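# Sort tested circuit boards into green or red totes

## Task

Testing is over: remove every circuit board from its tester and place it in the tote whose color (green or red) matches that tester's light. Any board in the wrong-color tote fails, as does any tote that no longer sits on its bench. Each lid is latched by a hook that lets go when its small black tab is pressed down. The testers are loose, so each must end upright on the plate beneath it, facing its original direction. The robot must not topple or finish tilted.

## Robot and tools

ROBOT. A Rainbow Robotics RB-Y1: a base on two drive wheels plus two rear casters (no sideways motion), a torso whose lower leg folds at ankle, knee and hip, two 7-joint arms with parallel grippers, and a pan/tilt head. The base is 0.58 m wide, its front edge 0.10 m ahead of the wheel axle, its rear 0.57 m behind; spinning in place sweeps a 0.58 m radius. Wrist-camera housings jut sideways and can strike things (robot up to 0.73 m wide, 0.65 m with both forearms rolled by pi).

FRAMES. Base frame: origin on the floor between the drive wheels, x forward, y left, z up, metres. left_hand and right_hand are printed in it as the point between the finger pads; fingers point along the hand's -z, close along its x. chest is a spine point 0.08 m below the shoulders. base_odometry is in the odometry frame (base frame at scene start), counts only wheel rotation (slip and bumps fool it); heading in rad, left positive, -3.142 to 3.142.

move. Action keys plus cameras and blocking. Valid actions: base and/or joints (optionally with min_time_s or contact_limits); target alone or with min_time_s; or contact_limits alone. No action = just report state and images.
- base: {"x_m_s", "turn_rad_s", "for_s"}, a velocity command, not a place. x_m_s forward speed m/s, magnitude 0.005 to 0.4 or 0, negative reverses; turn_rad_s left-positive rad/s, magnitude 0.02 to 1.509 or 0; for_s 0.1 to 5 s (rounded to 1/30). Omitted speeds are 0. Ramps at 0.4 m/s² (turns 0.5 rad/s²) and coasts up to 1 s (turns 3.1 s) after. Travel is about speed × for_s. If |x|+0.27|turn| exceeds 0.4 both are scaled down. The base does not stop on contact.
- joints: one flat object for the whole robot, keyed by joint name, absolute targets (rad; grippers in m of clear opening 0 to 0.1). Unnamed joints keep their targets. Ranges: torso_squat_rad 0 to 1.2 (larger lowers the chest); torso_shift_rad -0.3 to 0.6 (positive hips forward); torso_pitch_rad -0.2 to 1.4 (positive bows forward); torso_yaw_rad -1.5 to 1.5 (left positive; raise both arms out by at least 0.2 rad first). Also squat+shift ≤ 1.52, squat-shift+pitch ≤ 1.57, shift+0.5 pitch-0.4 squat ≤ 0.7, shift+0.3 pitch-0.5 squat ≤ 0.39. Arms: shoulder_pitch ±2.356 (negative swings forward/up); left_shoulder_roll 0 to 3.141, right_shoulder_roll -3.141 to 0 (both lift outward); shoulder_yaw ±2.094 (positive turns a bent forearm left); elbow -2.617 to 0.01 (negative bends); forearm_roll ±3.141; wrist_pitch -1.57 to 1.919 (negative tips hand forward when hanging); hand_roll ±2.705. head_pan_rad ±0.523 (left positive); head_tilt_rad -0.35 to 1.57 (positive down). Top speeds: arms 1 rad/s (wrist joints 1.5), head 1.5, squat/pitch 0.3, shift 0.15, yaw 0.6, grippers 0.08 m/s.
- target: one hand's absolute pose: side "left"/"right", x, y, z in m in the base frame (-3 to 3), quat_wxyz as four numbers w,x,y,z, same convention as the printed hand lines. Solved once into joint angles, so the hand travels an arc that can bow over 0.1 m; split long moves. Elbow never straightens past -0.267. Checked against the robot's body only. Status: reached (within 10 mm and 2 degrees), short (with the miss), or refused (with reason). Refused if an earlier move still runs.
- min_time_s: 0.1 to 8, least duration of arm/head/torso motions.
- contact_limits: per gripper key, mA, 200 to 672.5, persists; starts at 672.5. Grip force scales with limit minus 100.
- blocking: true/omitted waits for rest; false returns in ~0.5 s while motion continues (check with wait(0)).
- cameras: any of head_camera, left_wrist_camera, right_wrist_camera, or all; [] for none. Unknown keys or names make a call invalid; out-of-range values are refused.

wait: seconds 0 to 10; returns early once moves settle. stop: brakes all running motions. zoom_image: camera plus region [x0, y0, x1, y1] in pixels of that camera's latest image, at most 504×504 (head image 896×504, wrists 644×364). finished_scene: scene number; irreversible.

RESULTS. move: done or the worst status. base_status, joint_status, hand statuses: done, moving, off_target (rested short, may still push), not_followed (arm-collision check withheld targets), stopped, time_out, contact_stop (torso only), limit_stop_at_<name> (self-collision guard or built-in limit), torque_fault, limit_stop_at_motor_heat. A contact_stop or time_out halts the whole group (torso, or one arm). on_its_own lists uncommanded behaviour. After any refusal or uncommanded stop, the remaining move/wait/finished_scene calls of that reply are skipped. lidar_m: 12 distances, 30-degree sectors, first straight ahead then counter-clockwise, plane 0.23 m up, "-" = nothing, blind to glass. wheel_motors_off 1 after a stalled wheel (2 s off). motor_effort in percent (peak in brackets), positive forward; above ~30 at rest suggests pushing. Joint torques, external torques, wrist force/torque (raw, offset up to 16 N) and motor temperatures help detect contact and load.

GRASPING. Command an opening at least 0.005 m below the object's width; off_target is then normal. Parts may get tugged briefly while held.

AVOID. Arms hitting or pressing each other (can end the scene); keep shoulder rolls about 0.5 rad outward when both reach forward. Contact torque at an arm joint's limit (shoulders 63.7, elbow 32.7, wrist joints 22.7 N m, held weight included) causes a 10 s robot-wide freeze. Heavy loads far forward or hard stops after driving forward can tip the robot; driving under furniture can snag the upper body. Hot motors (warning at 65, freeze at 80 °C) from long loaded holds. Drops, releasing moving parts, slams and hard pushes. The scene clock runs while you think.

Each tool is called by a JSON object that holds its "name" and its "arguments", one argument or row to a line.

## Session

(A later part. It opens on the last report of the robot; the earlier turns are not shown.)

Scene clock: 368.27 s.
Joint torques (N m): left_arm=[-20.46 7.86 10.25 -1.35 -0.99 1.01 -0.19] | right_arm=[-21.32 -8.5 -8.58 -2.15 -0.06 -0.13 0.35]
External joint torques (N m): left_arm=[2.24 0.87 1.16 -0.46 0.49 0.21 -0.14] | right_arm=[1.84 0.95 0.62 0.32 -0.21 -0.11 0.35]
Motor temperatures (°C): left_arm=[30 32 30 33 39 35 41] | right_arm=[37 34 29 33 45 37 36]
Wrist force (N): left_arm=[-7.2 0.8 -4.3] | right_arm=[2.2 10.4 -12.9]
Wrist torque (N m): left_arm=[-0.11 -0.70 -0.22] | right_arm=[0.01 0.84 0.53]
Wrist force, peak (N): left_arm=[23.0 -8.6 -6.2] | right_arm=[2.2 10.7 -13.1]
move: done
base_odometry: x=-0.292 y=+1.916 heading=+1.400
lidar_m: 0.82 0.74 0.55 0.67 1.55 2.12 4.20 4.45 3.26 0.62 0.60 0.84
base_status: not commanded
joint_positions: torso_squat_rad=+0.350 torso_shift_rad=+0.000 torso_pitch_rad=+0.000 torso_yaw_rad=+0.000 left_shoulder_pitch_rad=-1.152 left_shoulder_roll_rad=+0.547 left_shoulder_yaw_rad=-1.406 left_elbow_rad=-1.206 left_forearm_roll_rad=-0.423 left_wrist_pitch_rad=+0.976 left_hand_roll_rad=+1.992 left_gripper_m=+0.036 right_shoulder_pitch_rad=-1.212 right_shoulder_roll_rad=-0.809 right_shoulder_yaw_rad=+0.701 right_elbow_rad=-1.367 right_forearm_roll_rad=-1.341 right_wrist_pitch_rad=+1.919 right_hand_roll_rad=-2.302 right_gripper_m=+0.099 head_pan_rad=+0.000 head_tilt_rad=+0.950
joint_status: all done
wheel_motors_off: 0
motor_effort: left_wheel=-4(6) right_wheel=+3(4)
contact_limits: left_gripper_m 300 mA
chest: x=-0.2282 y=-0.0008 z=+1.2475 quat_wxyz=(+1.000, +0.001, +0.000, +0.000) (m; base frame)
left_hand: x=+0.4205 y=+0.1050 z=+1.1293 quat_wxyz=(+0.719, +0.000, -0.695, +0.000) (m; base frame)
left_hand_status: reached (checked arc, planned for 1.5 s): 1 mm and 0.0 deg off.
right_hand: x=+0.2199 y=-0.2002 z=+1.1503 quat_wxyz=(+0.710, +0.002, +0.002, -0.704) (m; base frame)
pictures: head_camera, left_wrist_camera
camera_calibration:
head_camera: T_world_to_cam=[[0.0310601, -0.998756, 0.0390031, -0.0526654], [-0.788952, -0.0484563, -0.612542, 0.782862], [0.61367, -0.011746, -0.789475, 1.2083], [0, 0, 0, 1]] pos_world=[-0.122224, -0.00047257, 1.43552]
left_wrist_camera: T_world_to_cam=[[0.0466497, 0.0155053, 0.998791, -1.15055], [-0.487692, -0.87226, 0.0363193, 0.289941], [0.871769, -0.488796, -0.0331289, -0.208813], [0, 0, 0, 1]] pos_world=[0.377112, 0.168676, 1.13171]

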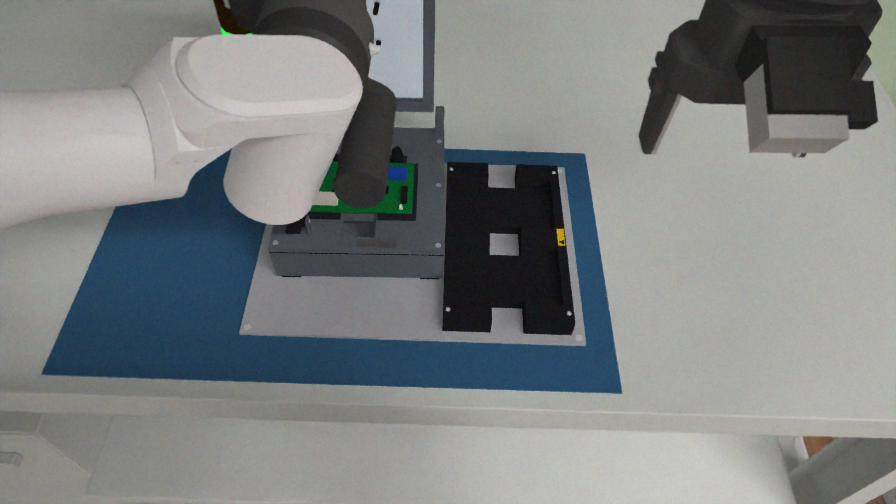

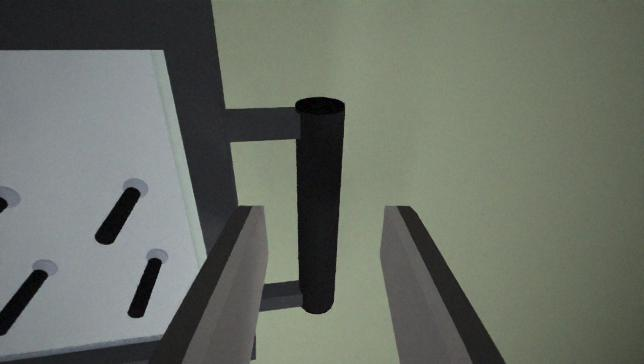

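{"name": "move", "arguments": {
  "target": {"side":"left","x":0.3,"y":0.105,"z":1.15,"quat_wxyz":[0.719,0,-0.695,0]},
  "cameras": []
}}

{"name": "move", "arguments": {
  "target": {"side":"left","x":0.15,"y":0.4,"z":1.12,"quat_wxyz":[0.719,0,-0.695,0]},
  "cameras": ["head_camera"]
}}

{"name": "zoom_image", "arguments": {
  "camera": "head_camera",
  "region": [250, 120, 460, 290]
}}

Scene clock: 381.27 s.
Joint torques (N m): left_arm=[-17.05 6.39 10.46 -2.66 -1.53 0.31 0.02] | right_arm=[-21.43 -8.75 -8.51 -1.98 -0.13 -0.08 0.33]
External joint torques (N m): left_arm=[1.08 0.5 0.33 0.2 0.34 -0.17 0.07] | right_arm=[1.72 0.71 0.69 0.49 -0.29 -0.07 0.33]
Motor temperatures (°C): left_arm=[30 32 30 33 39 35 41] | right_arm=[37 34 29 33 45 37 36]
Wrist force (N): left_arm=[-7.8 0.6 -4.5] | right_arm=[2.2 10.3 -12.9]
Wrist torque (N m): left_arm=[-0.05 -0.77 -0.18] | right_arm=[0.01 0.83 0.52]
Wrist force, peak (N): left_arm=[-8.2 1.5 -4.3] | right_arm=[1.8 10.7 -13.4]
move: done
base_odometry: x=-0.292 y=+1.916 heading=+1.400
lidar_m: 0.82 0.75 0.54 0.67 1.55 2.11 4.20 4.45 3.27 0.62 0.59 0.83
base_status: not commanded
joint_positions: torso_squat_rad=+0.350 torso_shift_rad=+0.000 torso_pitch_rad=+0.000 torso_yaw_rad=+0.000 left_shoulder_pitch_rad=-1.034 left_shoulder_roll_rad=+0.763 left_shoulder_yaw_rad=-1.398 left_elbow_rad=-1.893 left_forearm_roll_rad=-0.433 left_wrist_pitch_rad=+1.404 left_hand_roll_rad=+1.818 left_gripper_m=+0.036 right_shoulder_pitch_rad=-1.212 right_shoulder_roll_rad=-0.809 right_shoulder_yaw_rad=+0.701 right_elbow_rad=-1.367 right_forearm_roll_rad=-1.341 right_wrist_pitch_rad=+1.919 right_hand_roll_rad=-2.302 right_gripper_m=+0.099 head_pan_rad=+0.000 head_tilt_rad=+0.950
joint_status: all done
wheel_motors_off: 0
motor_effort: left_wheel=-4(5) right_wheel=+3(4)
contact_limits: left_gripper_m 300 mA
chest: x=-0.2281 y=-0.0007 z=+1.2475 quat_wxyz=(+1.000, +0.000, +0.000, +0.000) (m; base frame)
left_hand: x=+0.3004 y=+0.1049 z=+1.1499 quat_wxyz=(+0.719, +0.000, -0.695, +0.000) (m; base frame)
left_hand_status: reached (checked arc, planned for 1.0 s): 0 mm and 0.0 deg off.
right_hand: x=+0.2200 y=-0.2001 z=+1.1503 quat_wxyz=(+0.710, +0.002, +0.002, -0.704) (m; base frame)
pictures: none
No camera images: "cameras" was empty.

Scene clock: 382.90 s.
Joint torques (N m): left_arm=[-8.04 13 6.78 -1.72 -0.5 1.52 -0.31] | right_arm=[-21.09 -8.58 -8.7 -1.89 -0.04 -0.09 0.24]
External joint torques (N m): left_arm=[-0.13 -0.84 0.3 -0.28 0.44 -0.18 -0.25] | right_arm=[2.06 0.88 0.5 0.58 -0.2 -0.08 0.24]
Motor temperatures (°C): left_arm=[30 32 30 33 39 35 41] | right_arm=[37 34 29 33 45 37 36]
Wrist force (N): left_arm=[-7.3 0.8 -4.4] | right_arm=[2.4 10.6 -12.9]
Wrist torque (N m): left_arm=[-0.09 -0.66 -0.15] | right_arm=[-0.02 0.87 0.53]
Wrist force, peak (N): left_arm=[-8.4 1.0 -3.0] | right_arm=[2.3 10.8 -13.3]
move: done
base_odometry: x=-0.292 y=+1.916 heading=+1.400
lidar_m: 0.82 0.74 0.55 0.67 1.55 2.11 4.20 4.45 3.26 0.62 0.59 0.83
base_status: not commanded
joint_positions: torso_squat_rad=+0.350 torso_shift_rad=+0.000 torso_pitch_rad=+0.000 torso_yaw_rad=+0.000 left_shoulder_pitch_rad=-0.610 left_shoulder_roll_rad=+1.704 left_shoulder_yaw_rad=-1.655 left_elbow_rad=-2.155 left_forearm_roll_rad=-1.145 left_wrist_pitch_rad=+1.194 left_hand_roll_rad=+2.618 left_gripper_m=+0.036 right_shoulder_pitch_rad=-1.212 right_shoulder_roll_rad=-0.809 right_shoulder_yaw_rad=+0.701 right_elbow_rad=-1.367 right_forearm_roll_rad=-1.341 right_wrist_pitch_rad=+1.919 right_hand_roll_rad=-2.302 right_gripper_m=+0.099 head_pan_rad=+0.000 head_tilt_rad=+0.950
joint_status: all done
wheel_motors_off: 0
motor_effort: left_wheel=-2(6) right_wheel=+1(5)
contact_limits: left_gripper_m 300 mA
chest: x=-0.2281 y=-0.0007 z=+1.2475 quat_wxyz=(+1.000, +0.000, +0.000, +0.000) (m; base frame)
left_hand: x=+0.1499 y=+0.4000 z=+1.1199 quat_wxyz=(+0.719, +0.000, -0.695, +0.000) (m; base frame)
left_hand_status: reached (checked arc, planned for 1.3 s): 0 mm and 0.1 deg off.
right_hand: x=+0.2200 y=-0.2001 z=+1.1502 quat_wxyz=(+0.710, +0.002, +0.002, -0.704) (m; base frame)
pictures: head_camera
camera_calibration:
head_camera: T_world_to_cam=[[0.0311189, -0.99875, 0.0391036, -0.052712], [-0.789063, -0.0485621, -0.612389, 0.782741], [0.613523, -0.0117984, -0.789589, 1.20835], [0, 0, 0, 1]] pos_world=[-0.122079, -0.000377985, 1.4355]

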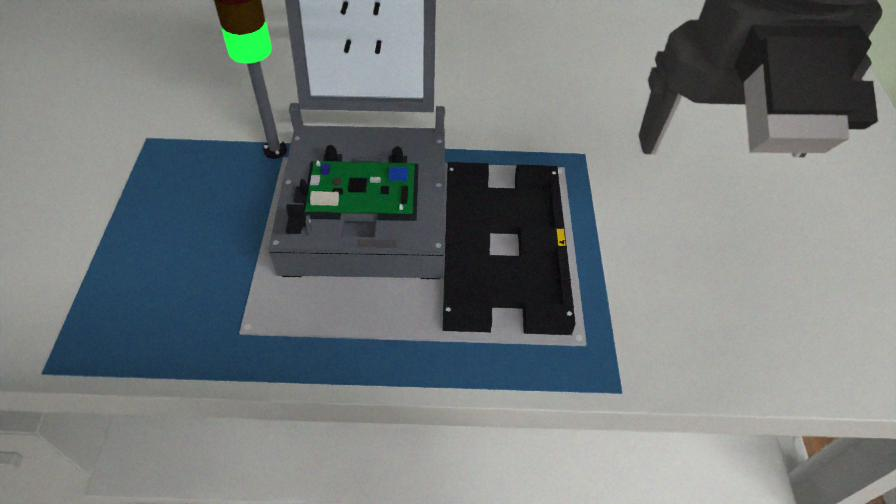

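Scaled by 2.400 from the camera's 896x504 image, which has a finer 1280x720 frame.

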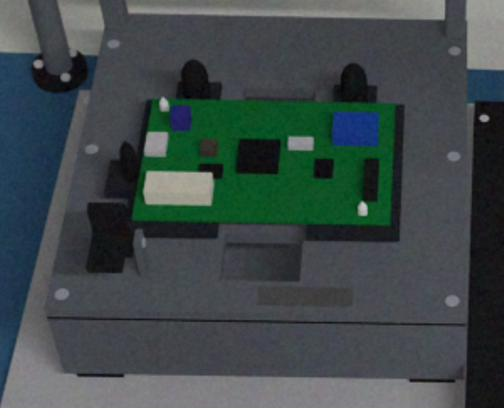

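{"name": "move", "arguments": {
  "target": {"side":"right","x":0.27,"y":0.06,"z":1.08,"quat_wxyz":[1,0,0,0]},
  "min_time_s": 1.5
}}

{"name": "zoom_image", "arguments": {
  "camera": "head_camera",
  "region": [250, 100, 470, 260]
}}

Scene clock: 412.83 s.
Joint torques (N m): left_arm=[-7.92 13.11 6.73 -1.64 -0.55 1.59 -0.22] | right_arm=[-21.55 -11.05 -1.97 2.79 0.2 -0.16 -0.32]
External joint torques (N m): left_arm=[-0.01 -0.73 0.25 -0.2 0.39 -0.11 -0.17] | right_arm=[2.88 -0.55 0.87 0.55 -0.09 0.18 -0.32]
Motor temperatures (°C): left_arm=[29 32 30 33 38 35 41] | right_arm=[37 34 29 32 45 36 36]
Wrist force (N): left_arm=[-7.2 0.7 -4.3] | right_arm=[1.4 10.3 -12.9]
Wrist torque (N m): left_arm=[-0.07 -0.65 -0.16] | right_arm=[-0.02 0.79 0.49]
Wrist force, peak (N): left_arm=[-7.7 0.8 -4.4] | right_arm=[3.4 10.8 -13.1]
move: short
base_odometry: x=-0.292 y=+1.916 heading=+1.400
lidar_m: 0.82 0.74 0.54 0.67 1.55 2.11 4.20 4.46 3.26 0.61 0.59 0.84
base_status: not commanded
joint_positions: torso_squat_rad=+0.350 torso_shift_rad=+0.000 torso_pitch_rad=+0.000 torso_yaw_rad=+0.000 left_shoulder_pitch_rad=-0.610 left_shoulder_roll_rad=+1.704 left_shoulder_yaw_rad=-1.655 left_elbow_rad=-2.155 left_forearm_roll_rad=-1.145 left_wrist_pitch_rad=+1.194 left_hand_roll_rad=+2.618 left_gripper_m=+0.036 right_shoulder_pitch_rad=-1.701 right_shoulder_roll_rad=+0.000 right_shoulder_yaw_rad=+1.443 right_elbow_rad=-0.299 right_forearm_roll_rad=-1.784 right_wrist_pitch_rad=+1.342 right_hand_roll_rad=-0.665 right_gripper_m=+0.099 head_pan_rad=+0.000 head_tilt_rad=+0.950
joint_status: all done
wheel_motors_off: 0
motor_effort: left_wheel=-3(5) right_wheel=+5(5)
contact_limits: left_gripper_m 300 mA
chest: x=-0.2281 y=-0.0007 z=+1.2475 quat_wxyz=(+1.000, +0.000, +0.000, +0.000) (m; base frame)
left_hand: x=+0.1499 y=+0.3999 z=+1.1199 quat_wxyz=(+0.719, +0.000, -0.695, +0.000) (m; base frame)
right_hand: x=+0.2694 y=+0.0598 z=+1.0803 quat_wxyz=(+0.997, +0.041, -0.067, +0.000) (m; base frame)
right_hand_status: short (checked arc, as near as the solve gets, planned for 1.5 s): 1 mm and 9.0 deg off. The place is met; only the turn is off.
pictures: head_camera, left_wrist_camera, right_wrist_camera
camera_calibration:
head_camera: T_world_to_cam=[[0.031096, -0.998753, 0.0390653, -0.0526922], [-0.789065, -0.0485205, -0.61239, 0.782741], [0.613522, -0.0117822, -0.78959, 1.20835], [0, 0, 0, 1]] pos_world=[-0.122077, -0.000410418, 1.4355]
left_wrist_camera: T_world_to_cam=[[0.0475918, 0.014927, 0.998755, -1.13298], [-0.486949, -0.872678, 0.0362463, 0.415705], [0.872133, -0.488068, -0.0342636, 0.171826], [0, 0, 0, 1]] pos_world=[0.106493, 0.463551, 1.12238]
right_wrist_camera: T_world_to_cam=[[-0.9884, 0.0266722, -0.14951, 0.428649], [-0.0544428, 0.856799, 0.512768, -0.557296], [0.141777, 0.51496, -0.845408, 0.915958], [0, 0, 0, 1]] pos_world=[0.263474, -0.00562391, 1.12421]

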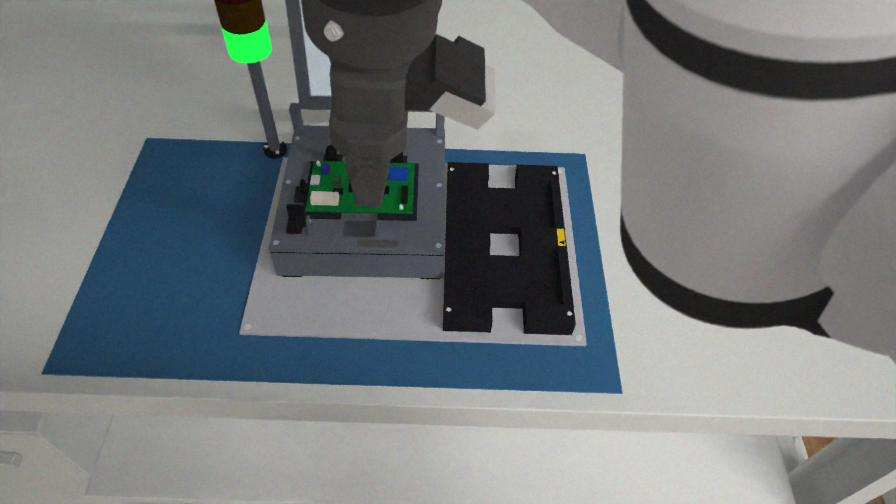

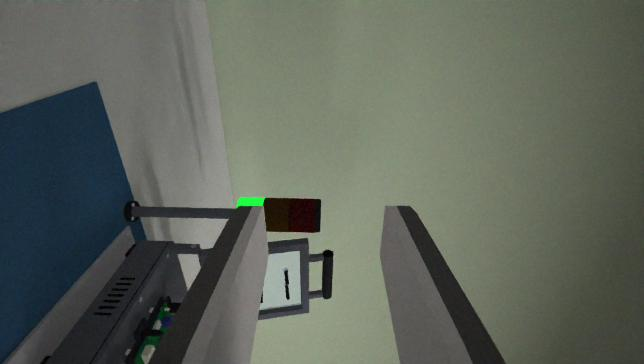

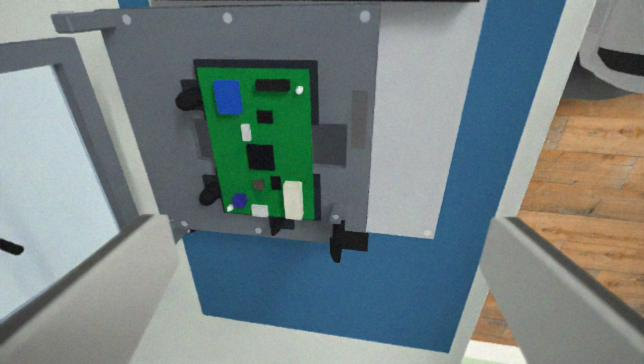

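Scaled by 2.291 from the camera's 896x504 image, which has a finer 1280x720 frame.

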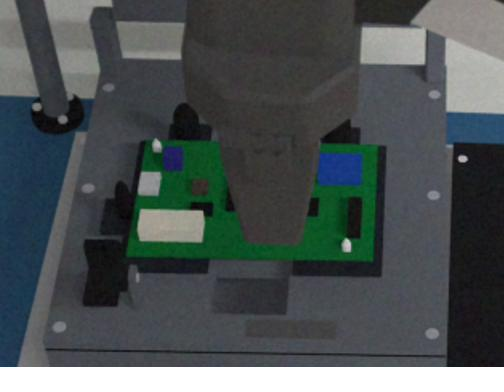

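{"name": "move", "arguments": {
  "target": {"side":"right","x":0.338,"y":0.087,"z":1.03,"quat_wxyz":[1,0,0,0]},
  "min_time_s": 1.5,
  "cameras": ["right_wrist_camera"]
}}

Scene clock: 433.33 s.
Joint torques (N m): left_arm=[-7.93 13.08 6.52 -1.65 -0.53 1.58 -0.34] | right_arm=[-22.19 -9.23 -2.33 2.23 0.43 -1.31 -0.32]
External joint torques (N m): left_arm=[-0.02 -0.76 0.04 -0.21 0.4 -0.13 -0.29] | right_arm=[2.85 -0.39 1.06 -0.64 0.06 -0.25 -0.34]
Motor temperatures (°C): left_arm=[29 32 30 33 38 35 41] | right_arm=[37 34 29 32 45 36 36]
Wrist force (N): left_arm=[-7.6 1.0 -4.2] | right_arm=[-0.6 9.2 -11.7]
Wrist torque (N m): left_arm=[-0.10 -0.69 -0.16] | right_arm=[0.03 0.66 0.51]
Wrist force, peak (N): left_arm=[-7.7 0.9 -4.4] | right_arm=[0.9 10.4 -13.3]
move: short
base_odometry: x=-0.292 y=+1.916 heading=+1.400
lidar_m: 0.82 0.74 0.54 0.66 1.55 2.11 4.20 4.45 3.26 0.62 0.60 0.83
base_status: not commanded
joint_positions: torso_squat_rad=+0.350 torso_shift_rad=+0.000 torso_pitch_rad=+0.000 torso_yaw_rad=+0.000 left_shoulder_pitch_rad=-0.610 left_shoulder_roll_rad=+1.704 left_shoulder_yaw_rad=-1.655 left_elbow_rad=-2.155 left_forearm_roll_rad=-1.145 left_wrist_pitch_rad=+1.194 left_hand_roll_rad=+2.618 left_gripper_m=+0.036 right_shoulder_pitch_rad=-1.551 right_shoulder_roll_rad=+0.000 right_shoulder_yaw_rad=+1.568 right_elbow_rad=-0.352 right_forearm_roll_rad=-1.742 right_wrist_pitch_rad=+0.801 right_hand_roll_rad=-0.709 right_gripper_m=+0.099 head_pan_rad=+0.000 head_tilt_rad=+0.950
joint_status: all done
wheel_motors_off: 0
motor_effort: left_wheel=-3(5) right_wheel=+3(5)
contact_limits: left_gripper_m 300 mA
chest: x=-0.2281 y=-0.0008 z=+1.2475 quat_wxyz=(+1.000, +0.000, +0.000, +0.000) (m; base frame)
left_hand: x=+0.1499 y=+0.3999 z=+1.1199 quat_wxyz=(+0.719, +0.000, -0.695, +0.000) (m; base frame)
right_hand: x=+0.3373 y=+0.0867 z=+1.0305 quat_wxyz=(+0.964, +0.139, -0.227, +0.000) (m; base frame)
right_hand_status: short (checked arc, as near as the solve gets, planned for 1.5 s): 1 mm and 30.9 deg off. The place is met; only the turn is off.
pictures: right_wrist_camera
camera_calibration:
right_wrist_camera: T_world_to_cam=[[-0.890271, 0.086861, -0.447071, 0.755916], [-0.241456, 0.742307, 0.625044, -0.593782], [0.386155, 0.664406, -0.639881, 0.543277], [0, 0, 0, 1]] pos_world=[0.319808, 0.0141521, 1.05672]

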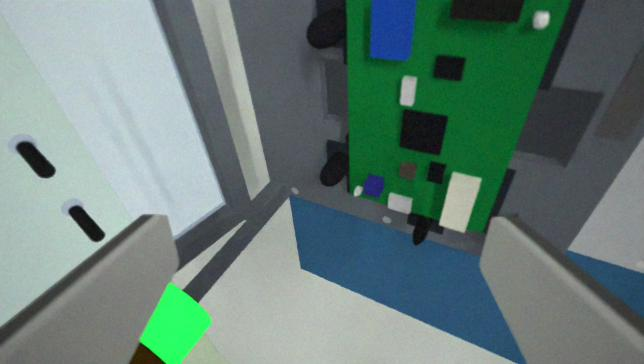

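{"name": "move", "arguments": {
  "target": {"side":"right","x":0.22,"y":-0.25,"z":1.15,"quat_wxyz":[0.707,0,0,-0.707]},
  "min_time_s": 1.2,
  "cameras": []
}}

{"name": "move", "arguments": {
  "joints": {"left_gripper_m":0.1},
  "cameras": []
}}

{"name": "move", "arguments": {
  "target": {"side":"left","x":0.28,"y":0.1,"z":1.1,"quat_wxyz":[1,0,0,0]},
  "min_time_s": 1.5
}}

Scene clock: 444.53 s.
Joint torques (N m): left_arm=[-7.77 13.16 6.69 -1.37 -0.46 1.57 -0.29] | right_arm=[-20.61 -6.16 -9.59 2.35 -0.28 -0.37 0.37]
External joint torques (N m): left_arm=[0.14 -0.68 0.21 0.07 0.47 -0.13 -0.23] | right_arm=[1.55 1.39 0.03 -0.58 -0.46 -0.38 0.37]
Motor temperatures (°C): left_arm=[29 32 30 33 38 35 41] | right_arm=[37 34 28 32 45 36 36]
Wrist force (N): left_arm=[-7.3 1.1 -4.3] | right_arm=[2.1 10.6 -12.4]
Wrist torque (N m): left_arm=[-0.11 -0.66 -0.15] | right_arm=[-0.04 0.82 0.50]
Wrist force, peak (N): left_arm=[-7.6 0.8 -4.4] | right_arm=[2.8 10.1 -13.2]
move: done
base_odometry: x=-0.292 y=+1.916 heading=+1.400
lidar_m: 0.82 0.74 0.54 0.67 1.55 2.12 4.20 4.46 3.26 0.61 0.60 0.84
base_status: not commanded
joint_positions: torso_squat_rad=+0.350 torso_shift_rad=+0.000 torso_pitch_rad=+0.000 torso_yaw_rad=+0.000 left_shoulder_pitch_rad=-0.610 left_shoulder_roll_rad=+1.704 left_shoulder_yaw_rad=-1.655 left_elbow_rad=-2.155 left_forearm_roll_rad=-1.145 left_wrist_pitch_rad=+1.194 left_hand_roll_rad=+2.618 left_gripper_m=+0.036 right_shoulder_pitch_rad=-1.638 right_shoulder_roll_rad=-1.104 right_shoulder_yaw_rad=+1.535 right_elbow_rad=-1.364 right_forearm_roll_rad=-1.887 right_wrist_pitch_rad=+1.461 right_hand_roll_rad=-2.179 right_gripper_m=+0.099 head_pan_rad=+0.000 head_tilt_rad=+0.950
joint_status: all done
wheel_motors_off: 0
motor_effort: left_wheel=-2(4) right_wheel=+4(4)
contact_limits: left_gripper_m 300 mA
chest: x=-0.2281 y=-0.0008 z=+1.2475 quat_wxyz=(+1.000, +0.000, +0.000, +0.000) (m; base frame)
left_hand: x=+0.1500 y=+0.3999 z=+1.1199 quat_wxyz=(+0.719, +0.000, -0.695, +0.000) (m; base frame)
right_hand: x=+0.2201 y=-0.2501 z=+1.1502 quat_wxyz=(+0.707, +0.000, +0.000, -0.707) (m; base frame)
right_hand_status: reached (checked arc, planned for 1.4 s): 0 mm and 0.0 deg off.
pictures: none
No camera images: "cameras" was empty.

Scene clock: 445.77 s.
Joint torques (N m): left_arm=[-7.78 12.8 6.81 -1.55 -0.59 1.54 -0.24] | right_arm=[-20.94 -5.93 -9.69 2.37 -0.19 -0.33 0.33]
External joint torques (N m): left_arm=[0.13 -1.04 0.33 -0.11 0.35 -0.17 -0.18] | right_arm=[1.22 1.61 -0.07 -0.56 -0.36 -0.33 0.33]
Motor temperatures (°C): left_arm=[29 32 30 33 38 35 41] | right_arm=[37 34 28 32 45 36 36]
Wrist force (N): left_arm=[-7.4 1.0 -4.2] | right_arm=[2.1 10.4 -12.9]
Wrist torque (N m): left_arm=[-0.09 -0.67 -0.15] | right_arm=[-0.01 0.82 0.51]
Wrist force, peak (N): left_arm=[-7.7 0.7 -4.2] | right_arm=[2.1 11.0 -12.9]
move: done
base_odometry: x=-0.292 y=+1.916 heading=+1.400
lidar_m: 0.82 0.74 0.55 0.68 1.55 2.11 4.20 4.45 3.27 0.61 0.59 0.83
base_status: not commanded
joint_positions: torso_squat_rad=+0.350 torso_shift_rad=+0.000 torso_pitch_rad=+0.000 torso_yaw_rad=+0.000 left_shoulder_pitch_rad=-0.610 left_shoulder_roll_rad=+1.704 left_shoulder_yaw_rad=-1.655 left_elbow_rad=-2.155 left_forearm_roll_rad=-1.145 left_wrist_pitch_rad=+1.194 left_hand_roll_rad=+2.618 left_gripper_m=+0.100 right_shoulder_pitch_rad=-1.638 right_shoulder_roll_rad=-1.104 right_shoulder_yaw_rad=+1.535 right_elbow_rad=-1.364 right_forearm_roll_rad=-1.887 right_wrist_pitch_rad=+1.461 right_hand_roll_rad=-2.179 right_gripper_m=+0.099 head_pan_rad=+0.000 head_tilt_rad=+0.950
joint_status: all done
wheel_motors_off: 0
motor_effort: left_wheel=-3(4) right_wheel=+4(5)
contact_limits: left_gripper_m 300 mA
chest: x=-0.2281 y=-0.0008 z=+1.2475 quat_wxyz=(+1.000, +0.000, +0.000, +0.000) (m; base frame)
left_hand: x=+0.1500 y=+0.3999 z=+1.1199 quat_wxyz=(+0.719, +0.000, -0.695, +0.000) (m; base frame)
right_hand: x=+0.2201 y=-0.2501 z=+1.1502 quat_wxyz=(+0.707, +0.000, +0.000, -0.707) (m; base frame)
pictures: none
No camera images: "cameras" was empty.

Scene clock: 448.70 s.
Joint torques (N m): left_arm=[-22.05 9.35 5.86 3.39 0.1 0.2 0.44] | right_arm=[-20.65 -6.21 -9.51 2.64 -0.17 -0.27 0.3]
External joint torques (N m): left_arm=[2.32 0.21 -0.1 0.66 0.08 0.28 0.44] | right_arm=[1.51 1.33 0.1 -0.29 -0.35 -0.27 0.3]
Motor temperatures (°C): left_arm=[29 32 30 33 38 35 41] | right_arm=[37 34 29 32 45 36 36]
Wrist force (N): left_arm=[-1.0 1.0 -10.3] | right_arm=[2.1 10.6 -12.9]
Wrist torque (N m): left_arm=[-0.14 -0.34 -0.25] | right_arm=[-0.04 0.83 0.52]
Wrist force, peak (N): left_arm=[-1.7 -0.3 -10.7] | right_arm=[2.2 10.6 -13.1]
move: done
base_odometry: x=-0.292 y=+1.916 heading=+1.400
lidar_m: 0.82 0.74 0.54 0.67 1.55 2.12 4.20 4.45 3.27 0.61 0.60 0.84
base_status: not commanded
joint_positions: torso_squat_rad=+0.350 torso_shift_rad=+0.000 torso_pitch_rad=+0.000 torso_yaw_rad=+0.000 left_shoulder_pitch_rad=-1.644 left_shoulder_roll_rad=+0.469 left_shoulder_yaw_rad=-1.532 left_elbow_rad=-0.697 left_forearm_roll_rad=+1.874 left_wrist_pitch_rad=+1.462 left_hand_roll_rad=+0.575 left_gripper_m=+0.100 right_shoulder_pitch_rad=-1.638 right_shoulder_roll_rad=-1.104 right_shoulder_yaw_rad=+1.535 right_elbow_rad=-1.364 right_forearm_roll_rad=-1.887 right_wrist_pitch_rad=+1.461 right_hand_roll_rad=-2.179 right_gripper_m=+0.099 head_pan_rad=+0.000 head_tilt_rad=+0.950
joint_status: all done
wheel_motors_off: 0
motor_effort: left_wheel=-2(4) right_wheel=+4(5)
contact_limits: left_gripper_m 300 mA
chest: x=-0.2281 y=-0.0007 z=+1.2475 quat_wxyz=(+1.000, +0.000, +0.000, +0.000) (m; base frame)
left_hand: x=+0.2798 y=+0.0998 z=+1.1001 quat_wxyz=(+1.000, +0.000, -0.001, +0.000) (m; base frame)
left_hand_status: reached (checked arc, planned for 2.3 s): 0 mm and 0.1 deg off.
right_hand: x=+0.2200 y=-0.2501 z=+1.1502 quat_wxyz=(+0.707, +0.000, +0.000, -0.707) (m; base frame)
pictures: head_camera, left_wrist_camera, right_wrist_camera
camera_calibration:
head_camera: T_world_to_cam=[[0.0310582, -0.998753, 0.0390915, -0.052723], [-0.789047, -0.0485071, -0.612415, 0.782763], [0.613547, -0.0118246, -0.78957, 1.20834], [0, 0, 0, 1]] pos_world=[-0.1221, -0.000399596, 1.43551]
left_wrist_camera: T_world_to_cam=[[0.999831, 0.015059, -0.0105621, -0.270977], [0.0183011, -0.872015, 0.489136, -0.421928], [-0.00184436, -0.489247, -0.872143, 1.07785], [0, 0, 0, 1]] pos_world=[0.280641, 0.163486, 1.14356]
right_wrist_camera: T_world_to_cam=[[0.0204574, 0.99965, -0.0167457, 0.267219], [0.895959, -0.0108977, 0.444002, -0.677333], [0.443665, -0.0240866, -0.895869, 0.998461], [0, 0, 0, 1]] pos_world=[0.158414, -0.250457, 1.1997]

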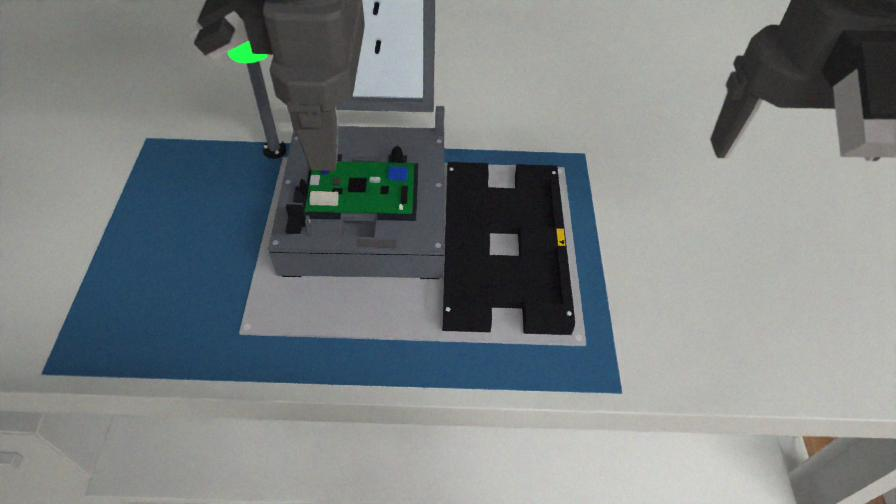

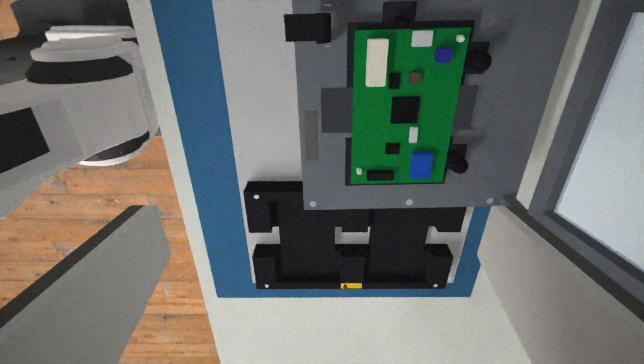

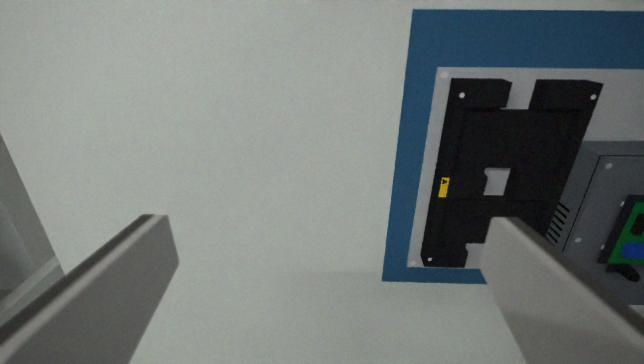

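{"name": "move", "arguments": {
  "target": {"side":"left","x":0.337,"y":0.1,"z":1.005,"quat_wxyz":[1,0,0,0]},
  "min_time_s": 1.5,
  "cameras": ["left_wrist_camera","head_camera"]
}}

{"name": "zoom_image", "arguments": {
  "camera": "left_wrist_camera",
  "region": [120, 0, 524, 240]
}}

{"name": "zoom_image", "arguments": {
  "camera": "head_camera",
  "region": [250, 100, 470, 260]
}}

Scene clock: 464.13 s.
Joint torques (N m): left_arm=[-23.26 6.83 1.48 3.4 0.1 -0.65 -0.12] | right_arm=[-20.72 -6.19 -9.51 2.71 -0.1 -0.14 0.37]
External joint torques (N m): left_arm=[1.59 -1.67 -1.15 0.73 0.14 -0.14 -0.11] | right_arm=[1.44 1.35 0.11 -0.21 -0.28 -0.14 0.37]
Motor temperatures (°C): left_arm=[30 32 30 33 38 35 41] | right_arm=[37 34 29 32 45 36 36]
Wrist force (N): left_arm=[-2.5 1.0 -10.2] | right_arm=[2.4 10.8 -12.6]
Wrist torque (N m): left_arm=[-0.10 -0.40 -0.25] | right_arm=[-0.05 0.86 0.51]
Wrist force, peak (N): left_arm=[-2.6 0.9 -10.5] | right_arm=[2.2 10.9 -13.2]
move: short
base_odometry: x=-0.292 y=+1.916 heading=+1.400
lidar_m: 0.82 0.75 0.54 0.67 1.55 2.10 4.20 4.45 3.27 0.61 0.60 0.83
base_status: not commanded
joint_positions: torso_squat_rad=+0.350 torso_shift_rad=+0.000 torso_pitch_rad=+0.000 torso_yaw_rad=+0.000 left_shoulder_pitch_rad=-1.463 left_shoulder_roll_rad=+0.222 left_shoulder_yaw_rad=-1.551 left_elbow_rad=-0.267 left_forearm_roll_rad=+1.808 left_wrist_pitch_rad=+1.132 left_hand_roll_rad=+0.354 left_gripper_m=+0.100 right_shoulder_pitch_rad=-1.638 right_shoulder_roll_rad=-1.104 right_shoulder_yaw_rad=+1.535 right_elbow_rad=-1.364 right_forearm_roll_rad=-1.887 right_wrist_pitch_rad=+1.461 right_hand_roll_rad=-2.179 right_gripper_m=+0.099 head_pan_rad=+0.000 head_tilt_rad=+0.950
joint_status: all done
wheel_motors_off: 0
motor_effort: left_wheel=-2(3) right_wheel=+4(5)
contact_limits: left_gripper_m 300 mA
chest: x=-0.2281 y=-0.0007 z=+1.2475 quat_wxyz=(+1.000, +0.000, +0.000, +0.000) (m; base frame)
left_hand: x=+0.3363 y=+0.1002 z=+1.0053 quat_wxyz=(+0.994, -0.023, -0.107, +0.000) (m; base frame)
left_hand_status: short (checked arc, as near as the solve gets, planned for 1.5 s): 1 mm and 12.6 deg off. The place is met; only the turn is off.
right_hand: x=+0.2200 y=-0.2501 z=+1.1502 quat_wxyz=(+0.707, +0.000, +0.000, -0.707) (m; base frame)
pictures: head_camera, left_wrist_camera
camera_calibration:
head_camera: T_world_to_cam=[[0.0310581, -0.998753, 0.0390938, -0.0527236], [-0.789047, -0.0485084, -0.612414, 0.782763], [0.613547, -0.0118264, -0.78957, 1.20834], [0, 0, 0, 1]] pos_world=[-0.1221, -0.000396918, 1.43551]
left_wrist_camera: T_world_to_cam=[[0.979537, 0.0198905, 0.200279, -0.534135], [-0.0891465, -0.849287, 0.520351, -0.373792], [0.180444, -0.527557, -0.830135, 0.895702], [0, 0, 0, 1]] pos_world=[0.328259, 0.165701, 1.04503]

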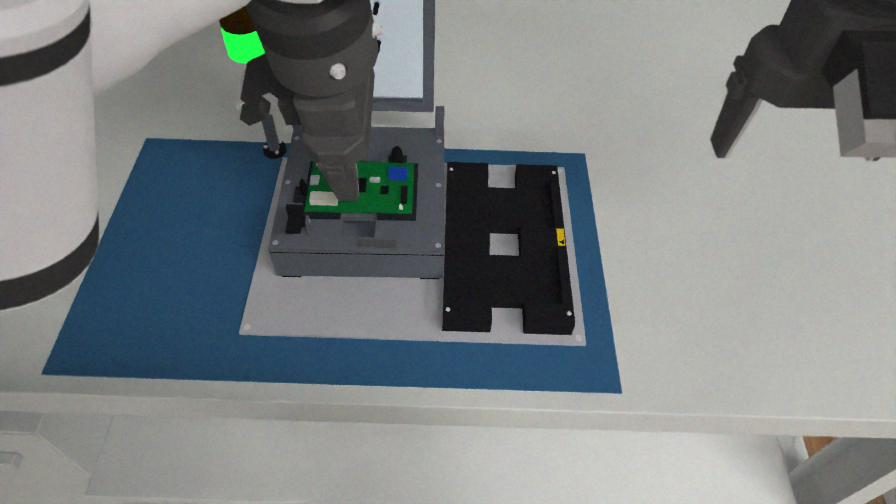

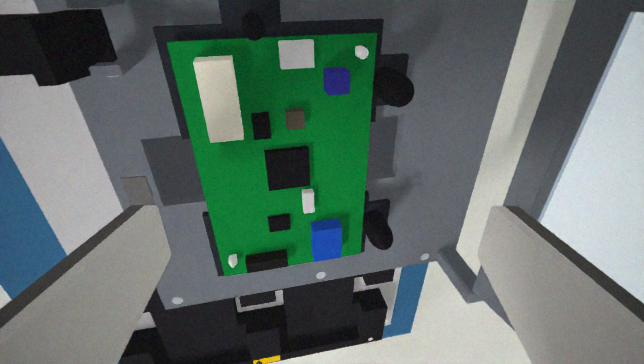

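Scaled by 1.248 from the camera's 644x364 image, which has a finer 920x520 frame.

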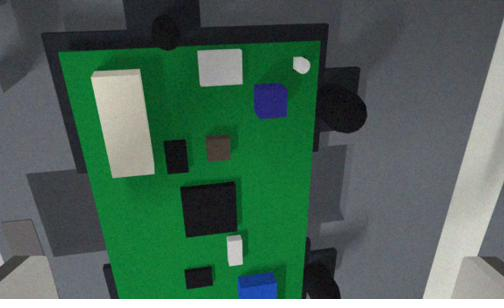

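Scaled by 2.291 from the camera's 896x504 image, which has a finer 1280x720 frame.

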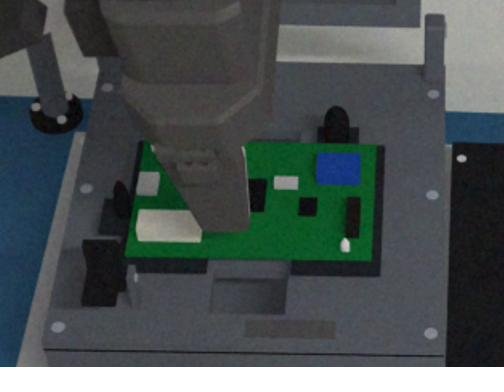

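{"name": "move", "arguments": {
  "target": {"side":"left","x":0.28,"y":0.1,"z":1.1,"quat_wxyz":[1,0,0,0]},
  "min_time_s": 1,
  "cameras": []
}}

{"name": "move", "arguments": {
  "joints": {"torso_pitch_rad":0.18},
  "cameras": []
}}

{"name": "move", "arguments": {
  "target": {"side":"left","x":0.337,"y":0.1,"z":1.0,"quat_wxyz":[1,0,0,0]},
  "min_time_s": 1,
  "cameras": ["left_wrist_camera","head_camera"]
}}

{"name": "zoom_image", "arguments": {
  "camera": "left_wrist_camera",
  "region": [120, 0, 524, 240]
}}

Scene clock: 476.00 s.
Joint torques (N m): left_arm=[-22.63 9.03 6.41 1.81 0.41 -0.07 0.17] | right_arm=[-20.5 -6.13 -9.57 2.72 -0.11 -0.1 0.35]
External joint torques (N m): left_arm=[1.78 -0.13 0.62 -0.81 0.39 0 0.17] | right_arm=[1.67 1.41 0.05 -0.2 -0.29 -0.1 0.35]
Motor temperatures (°C): left_arm=[30 32 30 33 38 35 41] | right_arm=[37 34 29 32 45 36 36]
Wrist force (N): left_arm=[-1.1 0.6 -10.5] | right_arm=[2.2 10.7 -12.8]
Wrist torque (N m): left_arm=[-0.08 -0.34 -0.25] | right_arm=[-0.05 0.82 0.52]
Wrist force, peak (N): left_arm=[-2.6 1.0 -10.9] | right_arm=[2.3 11.0 -13.0]
move: done
base_odometry: x=-0.292 y=+1.916 heading=+1.400
lidar_m: 0.82 0.74 0.54 0.67 1.55 2.11 4.20 4.46 3.27 0.61 0.60 0.83
base_status: not commanded
joint_positions: torso_squat_rad=+0.350 torso_shift_rad=+0.000 torso_pitch_rad=+0.000 torso_yaw_rad=+0.000 left_shoulder_pitch_rad=-1.640 left_shoulder_roll_rad=+0.457 left_shoulder_yaw_rad=-1.519 left_elbow_rad=-0.670 left_forearm_roll_rad=+1.865 left_wrist_pitch_rad=+1.477 left_hand_roll_rad=+0.562 left_gripper_m=+0.100 right_shoulder_pitch_rad=-1.638 right_shoulder_roll_rad=-1.104 right_shoulder_yaw_rad=+1.535 right_elbow_rad=-1.364 right_forearm_roll_rad=-1.887 right_wrist_pitch_rad=+1.461 right_hand_roll_rad=-2.179 right_gripper_m=+0.099 head_pan_rad=+0.000 head_tilt_rad=+0.950
joint_status: all done
wheel_motors_off: 0
motor_effort: left_wheel=-2(4) right_wheel=+4(5)
contact_limits: left_gripper_m 300 mA
chest: x=-0.2281 y=-0.0007 z=+1.2475 quat_wxyz=(+1.000, +0.000, +0.000, +0.000) (m; base frame)
left_hand: x=+0.2798 y=+0.0999 z=+1.1001 quat_wxyz=(+1.000, +0.000, +0.002, +0.000) (m; base frame)
left_hand_status: reached (checked arc, planned for 1.0 s): 0 mm and 0.3 deg off.
right_hand: x=+0.2200 y=-0.2501 z=+1.1502 quat_wxyz=(+0.707, +0.000, +0.000, -0.707) (m; base frame)
pictures: none
No camera images: "cameras" was empty.

Scene clock: 477.40 s.
Joint torques (N m): left_arm=[-22.44 8.36 6.38 1.24 0.42 0.25 0.18] | right_arm=[-20.38 -7.43 -9.4 1.84 -0.33 0.16 0.38]
External joint torques (N m): left_arm=[1.63 0.05 0.63 -0.59 0.21 0.02 0.17] | right_arm=[1.44 1.36 0.02 -0.23 -0.29 -0.14 0.38]
Motor temperatures (°C): left_arm=[30 32 30 33 38 35 41] | right_arm=[37 34 29 32 45 36 36]
Wrist force (N): left_arm=[-0.1 0.8 -10.3] | right_arm=[2.2 11.4 -12.9]
Wrist torque (N m): left_arm=[-0.09 -0.29 -0.24] | right_arm=[-0.07 0.83 0.51]
Wrist force, peak (N): left_arm=[-0.2 0.6 -10.8] | right_arm=[2.2 11.8 -13.5]
move: done
base_odometry: x=-0.292 y=+1.916 heading=+1.400
lidar_m: 0.82 0.74 0.55 0.66 1.54 2.12 4.21 4.45 3.26 0.61 0.60 0.83
base_status: not commanded
joint_positions: torso_squat_rad=+0.350 torso_shift_rad=+0.000 torso_pitch_rad=+0.180 torso_yaw_rad=+0.000 left_shoulder_pitch_rad=-1.640 left_shoulder_roll_rad=+0.457 left_shoulder_yaw_rad=-1.519 left_elbow_rad=-0.670 left_forearm_roll_rad=+1.865 left_wrist_pitch_rad=+1.477 left_hand_roll_rad=+0.562 left_gripper_m=+0.100 right_shoulder_pitch_rad=-1.638 right_shoulder_roll_rad=-1.104 right_shoulder_yaw_rad=+1.535 right_elbow_rad=-1.364 right_forearm_roll_rad=-1.887 right_wrist_pitch_rad=+1.461 right_hand_roll_rad=-2.179 right_gripper_m=+0.099 head_pan_rad=+0.000 head_tilt_rad=+0.950
joint_status: all done
wheel_motors_off: 0
motor_effort: left_wheel=-3(4) right_wheel=+4(5)
contact_limits: left_gripper_m 300 mA
chest: x=-0.1726 y=-0.0007 z=+1.2425 quat_wxyz=(+0.996, +0.000, +0.090, +0.000) (m; base frame)
left_hand: x=+0.3006 y=+0.1000 z=+1.0064 quat_wxyz=(+0.996, +0.000, +0.092, +0.000) (m; base frame)
right_hand: x=+0.2508 y=-0.2500 z=+1.0665 quat_wxyz=(+0.704, -0.064, +0.064, -0.704) (m; base frame)
pictures: none
No camera images: "cameras" was empty.

Scene clock: 478.73 s.
Joint torques (N m): left_arm=[-23.43 9.26 5.02 1.21 0.05 -0.32 0.34] | right_arm=[-20.45 -7.55 -9.16 1.96 -0.36 0.15 0.31]
External joint torques (N m): left_arm=[0.78 0.86 -1.29 -0.82 0.03 -0.25 0.34] | right_arm=[1.37 1.24 0.26 -0.11 -0.32 -0.16 0.31]
Motor temperatures (°C): left_arm=[30 32 30 33 38 35 41] | right_arm=[37 34 29 32 45 36 36]
Wrist force (N): left_arm=[-1.4 0.9 -10.1] | right_arm=[2.4 11.9 -12.7]
Wrist torque (N m): left_arm=[-0.14 -0.34 -0.25] | right_arm=[-0.13 0.86 0.53]
Wrist force, peak (N): left_arm=[0.0 0.8 -10.5] | right_arm=[2.2 11.9 -13.1]
move: done
base_odometry: x=-0.292 y=+1.916 heading=+1.400
lidar_m: 0.82 0.74 0.54 0.67 1.55 2.12 4.20 4.45 3.26 0.62 0.59 0.83
base_status: not commanded
joint_positions: torso_squat_rad=+0.350 torso_shift_rad=+0.000 torso_pitch_rad=+0.180 torso_yaw_rad=+0.000 left_shoulder_pitch_rad=-1.641 left_shoulder_roll_rad=+0.492 left_shoulder_yaw_rad=-1.545 left_elbow_rad=-0.751 left_forearm_roll_rad=+1.776 left_wrist_pitch_rad=+1.299 left_hand_roll_rad=+0.623 left_gripper_m=+0.100 right_shoulder_pitch_rad=-1.638 right_shoulder_roll_rad=-1.104 right_shoulder_yaw_rad=+1.535 right_elbow_rad=-1.364 right_forearm_roll_rad=-1.887 right_wrist_pitch_rad=+1.461 right_hand_roll_rad=-2.179 right_gripper_m=+0.099 head_pan_rad=+0.000 head_tilt_rad=+0.950
joint_status: all done
wheel_motors_off: 0
motor_effort: left_wheel=-3(4) right_wheel=+4(4)
contact_limits: left_gripper_m 300 mA
chest: x=-0.1726 y=-0.0007 z=+1.2425 quat_wxyz=(+0.996, +0.000, +0.090, +0.000) (m; base frame)
left_hand: x=+0.3368 y=+0.0997 z=+1.0001 quat_wxyz=(+1.000, +0.000, +0.001, +0.000) (m; base frame)
left_hand_status: reached (checked arc, planned for 1.0 s): 0 mm and 0.1 deg off.
right_hand: x=+0.2508 y=-0.2500 z=+1.0665 quat_wxyz=(+0.704, -0.064, +0.064, -0.704) (m; base frame)
pictures: head_camera, left_wrist_camera
camera_calibration:
head_camera: T_world_to_cam=[[0.0376952, -0.998748, 0.0328911, -0.0453885], [-0.885974, -0.0486265, -0.461178, 0.618801], [0.4622, -0.0117565, -0.886698, 1.26494], [0, 0, 0, 1]] pos_world=[-0.0347027, -0.000370201, 1.40849]
left_wrist_camera: T_world_to_cam=[[0.999785, 0.0147867, -0.0145304, -0.324984], [0.0200052, -0.871993, 0.48911, -0.374694], [-0.00543808, -0.489296, -0.872101, 0.991871], [0, 0, 0, 1]] pos_world=[0.337804, 0.163393, 1.04356]

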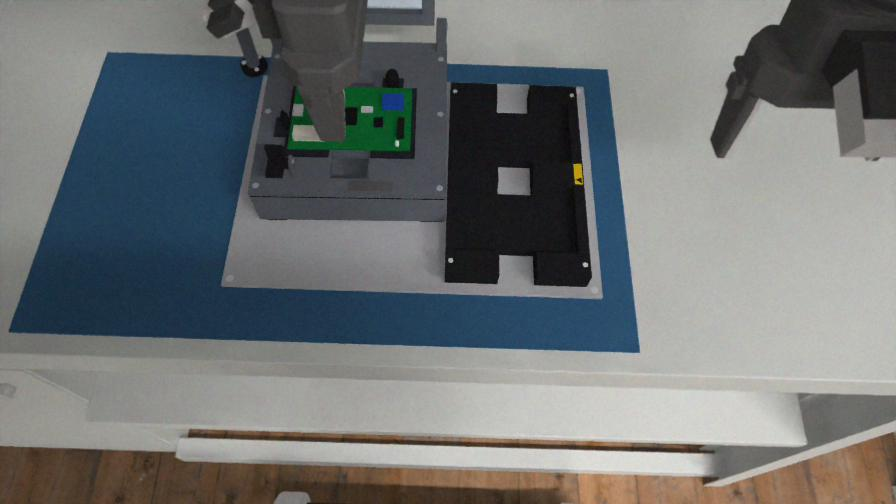

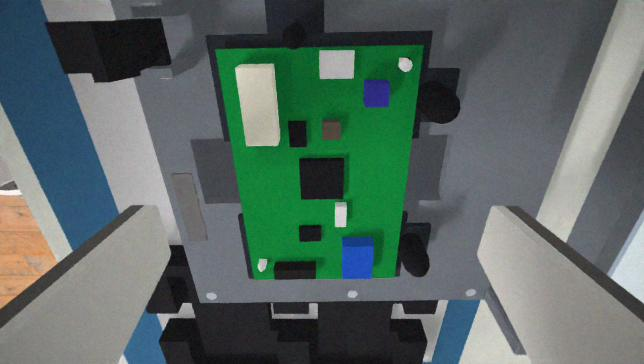

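Scaled by 1.248 from the camera's 644x364 image, which has a finer 920x520 frame.

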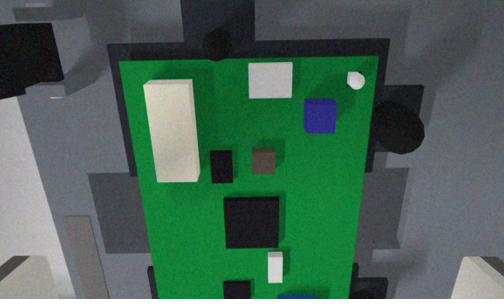

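{"name": "move", "arguments": {
  "joints": {"left_gripper_m":0.08},
  "cameras": []
}}

{"name": "move", "arguments": {
  "target": {"side":"left","x":0.336,"y":0.105,"z":0.966,"quat_wxyz":[1,0,0,0]},
  "min_time_s": 1,
  "cameras": ["left_wrist_camera","head_camera"]
}}

{"name": "zoom_image", "arguments": {
  "camera": "left_wrist_camera",
  "region": [120, 0, 524, 240]
}}

{"name": "zoom_image", "arguments": {
  "camera": "head_camera",
  "region": [230, 40, 450, 200]
}}

Scene clock: 492.70 s.
Joint torques (N m): left_arm=[-23.6 9.45 5.02 1.1 0.07 -0.39 0.34] | right_arm=[-20.39 -7.4 -9.39 1.89 -0.32 0.1 0.24]
External joint torques (N m): left_arm=[0.61 1.05 -1.29 -0.93 0.05 -0.32 0.35] | right_arm=[1.43 1.39 0.03 -0.18 -0.28 -0.2 0.24]
Motor temperatures (°C): left_arm=[30 32 30 33 38 35 41] | right_arm=[37 34 29 32 45 36 36]
Wrist force (N): left_arm=[-1.1 1.1 -10.0] | right_arm=[2.1 11.8 -12.8]
Wrist torque (N m): left_arm=[-0.14 -0.33 -0.22] | right_arm=[-0.12 0.83 0.52]
Wrist force, peak (N): left_arm=[-1.2 1.0 -10.3] | right_arm=[2.2 12.0 -12.9]
move: done
base_odometry: x=-0.292 y=+1.916 heading=+1.400
lidar_m: 0.82 0.74 0.54 0.67 1.55 2.11 4.20 4.45 3.26 0.61 0.59 0.83
base_status: not commanded
joint_positions: torso_squat_rad=+0.350 torso_shift_rad=+0.000 torso_pitch_rad=+0.180 torso_yaw_rad=+0.000 left_shoulder_pitch_rad=-1.641 left_shoulder_roll_rad=+0.492 left_shoulder_yaw_rad=-1.545 left_elbow_rad=-0.751 left_forearm_roll_rad=+1.776 left_wrist_pitch_rad=+1.299 left_hand_roll_rad=+0.623 left_gripper_m=+0.080 right_shoulder_pitch_rad=-1.638 right_shoulder_roll_rad=-1.104 right_shoulder_yaw_rad=+1.535 right_elbow_rad=-1.364 right_forearm_roll_rad=-1.887 right_wrist_pitch_rad=+1.461 right_hand_roll_rad=-2.179 right_gripper_m=+0.099 head_pan_rad=+0.000 head_tilt_rad=+0.950
joint_status: all done
wheel_motors_off: 0
motor_effort: left_wheel=-2(3) right_wheel=+2(5)
contact_limits: left_gripper_m 300 mA
chest: x=-0.1726 y=-0.0007 z=+1.2425 quat_wxyz=(+0.996, +0.000, +0.090, +0.000) (m; base frame)
left_hand: x=+0.3368 y=+0.0997 z=+1.0001 quat_wxyz=(+1.000, +0.000, +0.001, +0.000) (m; base frame)
right_hand: x=+0.2508 y=-0.2500 z=+1.0665 quat_wxyz=(+0.704, -0.064, +0.064, -0.704) (m; base frame)
pictures: none
No camera images: "cameras" was empty.

Scene clock: 494.03 s.
Joint torques (N m): left_arm=[-21.76 6.06 4.63 2.77 0.06 -0.37 -0.2] | right_arm=[-20.39 -7.37 -9.52 2.01 -0.31 0.1 0.28]
External joint torques (N m): left_arm=[2.34 -2.11 -1.15 0.81 0.04 -0.29 -0.2] | right_arm=[1.43 1.42 -0.1 -0.06 -0.27 -0.2 0.28]
Motor temperatures (°C): left_arm=[30 32 30 33 38 35 41] | right_arm=[37 34 29 32 45 36 36]
Wrist force (N): left_arm=[-1.1 1.0 -10.3] | right_arm=[2.3 11.8 -12.7]
Wrist torque (N m): left_arm=[-0.13 -0.34 -0.23] | right_arm=[-0.11 0.85 0.50]
Wrist force, peak (N): left_arm=[-1.2 0.9 -10.6] | right_arm=[2.4 11.9 -13.3]
move: done
base_odometry: x=-0.292 y=+1.916 heading=+1.400
lidar_m: 0.82 0.75 0.54 0.68 1.56 2.12 4.20 4.45 3.26 0.62 0.59 0.83
base_status: not commanded
joint_positions: torso_squat_rad=+0.350 torso_shift_rad=+0.000 torso_pitch_rad=+0.180 torso_yaw_rad=+0.000 left_shoulder_pitch_rad=-1.581 left_shoulder_roll_rad=+0.450 left_shoulder_yaw_rad=-1.559 left_elbow_rad=-0.687 left_forearm_roll_rad=+1.760 left_wrist_pitch_rad=+1.242 left_hand_roll_rad=+0.588 left_gripper_m=+0.080 right_shoulder_pitch_rad=-1.638 right_shoulder_roll_rad=-1.104 right_shoulder_yaw_rad=+1.535 right_elbow_rad=-1.364 right_forearm_roll_rad=-1.887 right_wrist_pitch_rad=+1.461 right_hand_roll_rad=-2.179 right_gripper_m=+0.099 head_pan_rad=+0.000 head_tilt_rad=+0.950
joint_status: all done
wheel_motors_off: 0
motor_effort: left_wheel=-2(4) right_wheel=+3(4)
contact_limits: left_gripper_m 300 mA
chest: x=-0.1726 y=-0.0007 z=+1.2425 quat_wxyz=(+0.996, +0.000, +0.090, +0.000) (m; base frame)
left_hand: x=+0.3359 y=+0.1051 z=+0.9663 quat_wxyz=(+1.000, +0.000, -0.001, +0.000) (m; base frame)
left_hand_status: reached (checked arc, planned for 1.0 s): 0 mm and 0.1 deg off.
right_hand: x=+0.2508 y=-0.2500 z=+1.0665 quat_wxyz=(+0.704, -0.064, +0.064, -0.704) (m; base frame)
pictures: head_camera, left_wrist_camera
camera_calibration:
head_camera: T_world_to_cam=[[0.037695, -0.998748, 0.0328911, -0.0453885], [-0.885974, -0.0486263, -0.461178, 0.618801], [0.4622, -0.0117566, -0.886698, 1.26494], [0, 0, 0, 1]] pos_world=[-0.0347029, -0.000370301, 1.40849]
left_wrist_camera: T_world_to_cam=[[0.99982, 0.0158082, -0.0105037, -0.328696], [0.0189257, -0.872064, 0.489026, -0.353005], [-0.00142929, -0.489137, -0.872206, 0.963712], [0, 0, 0, 1]] pos_world=[0.336695, 0.16874, 1.00973]

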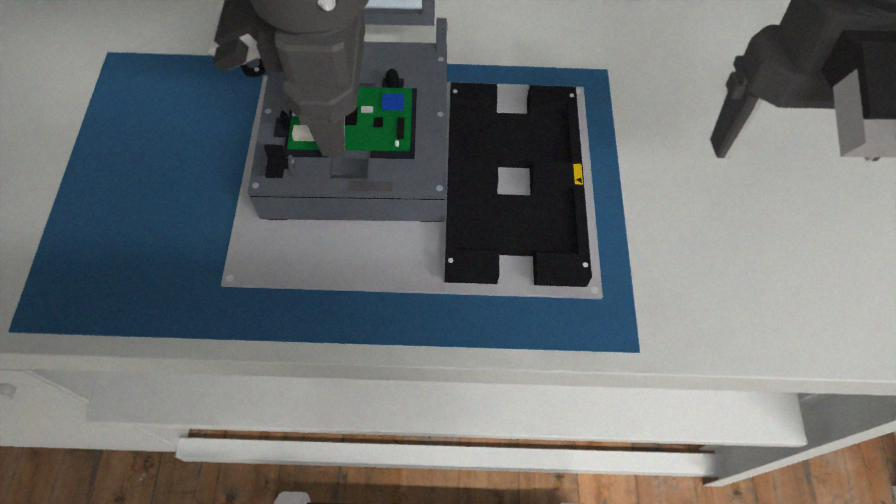

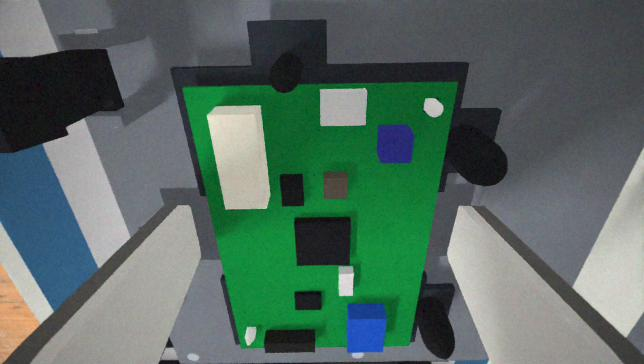

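Scaled by 1.248 from the camera's 644x364 image, which has a finer 920x520 frame.

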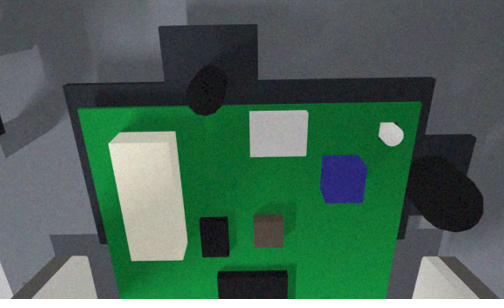

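Scaled by 2.291 from the camera's 896x504 image, which has a finer 1280x720 frame.

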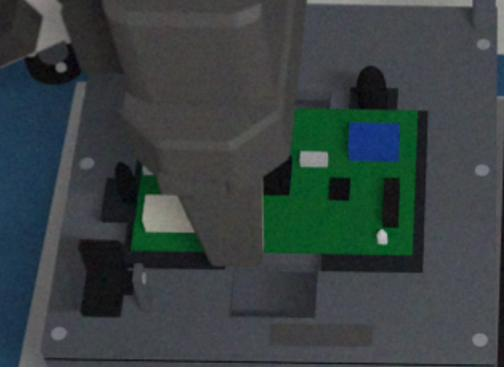

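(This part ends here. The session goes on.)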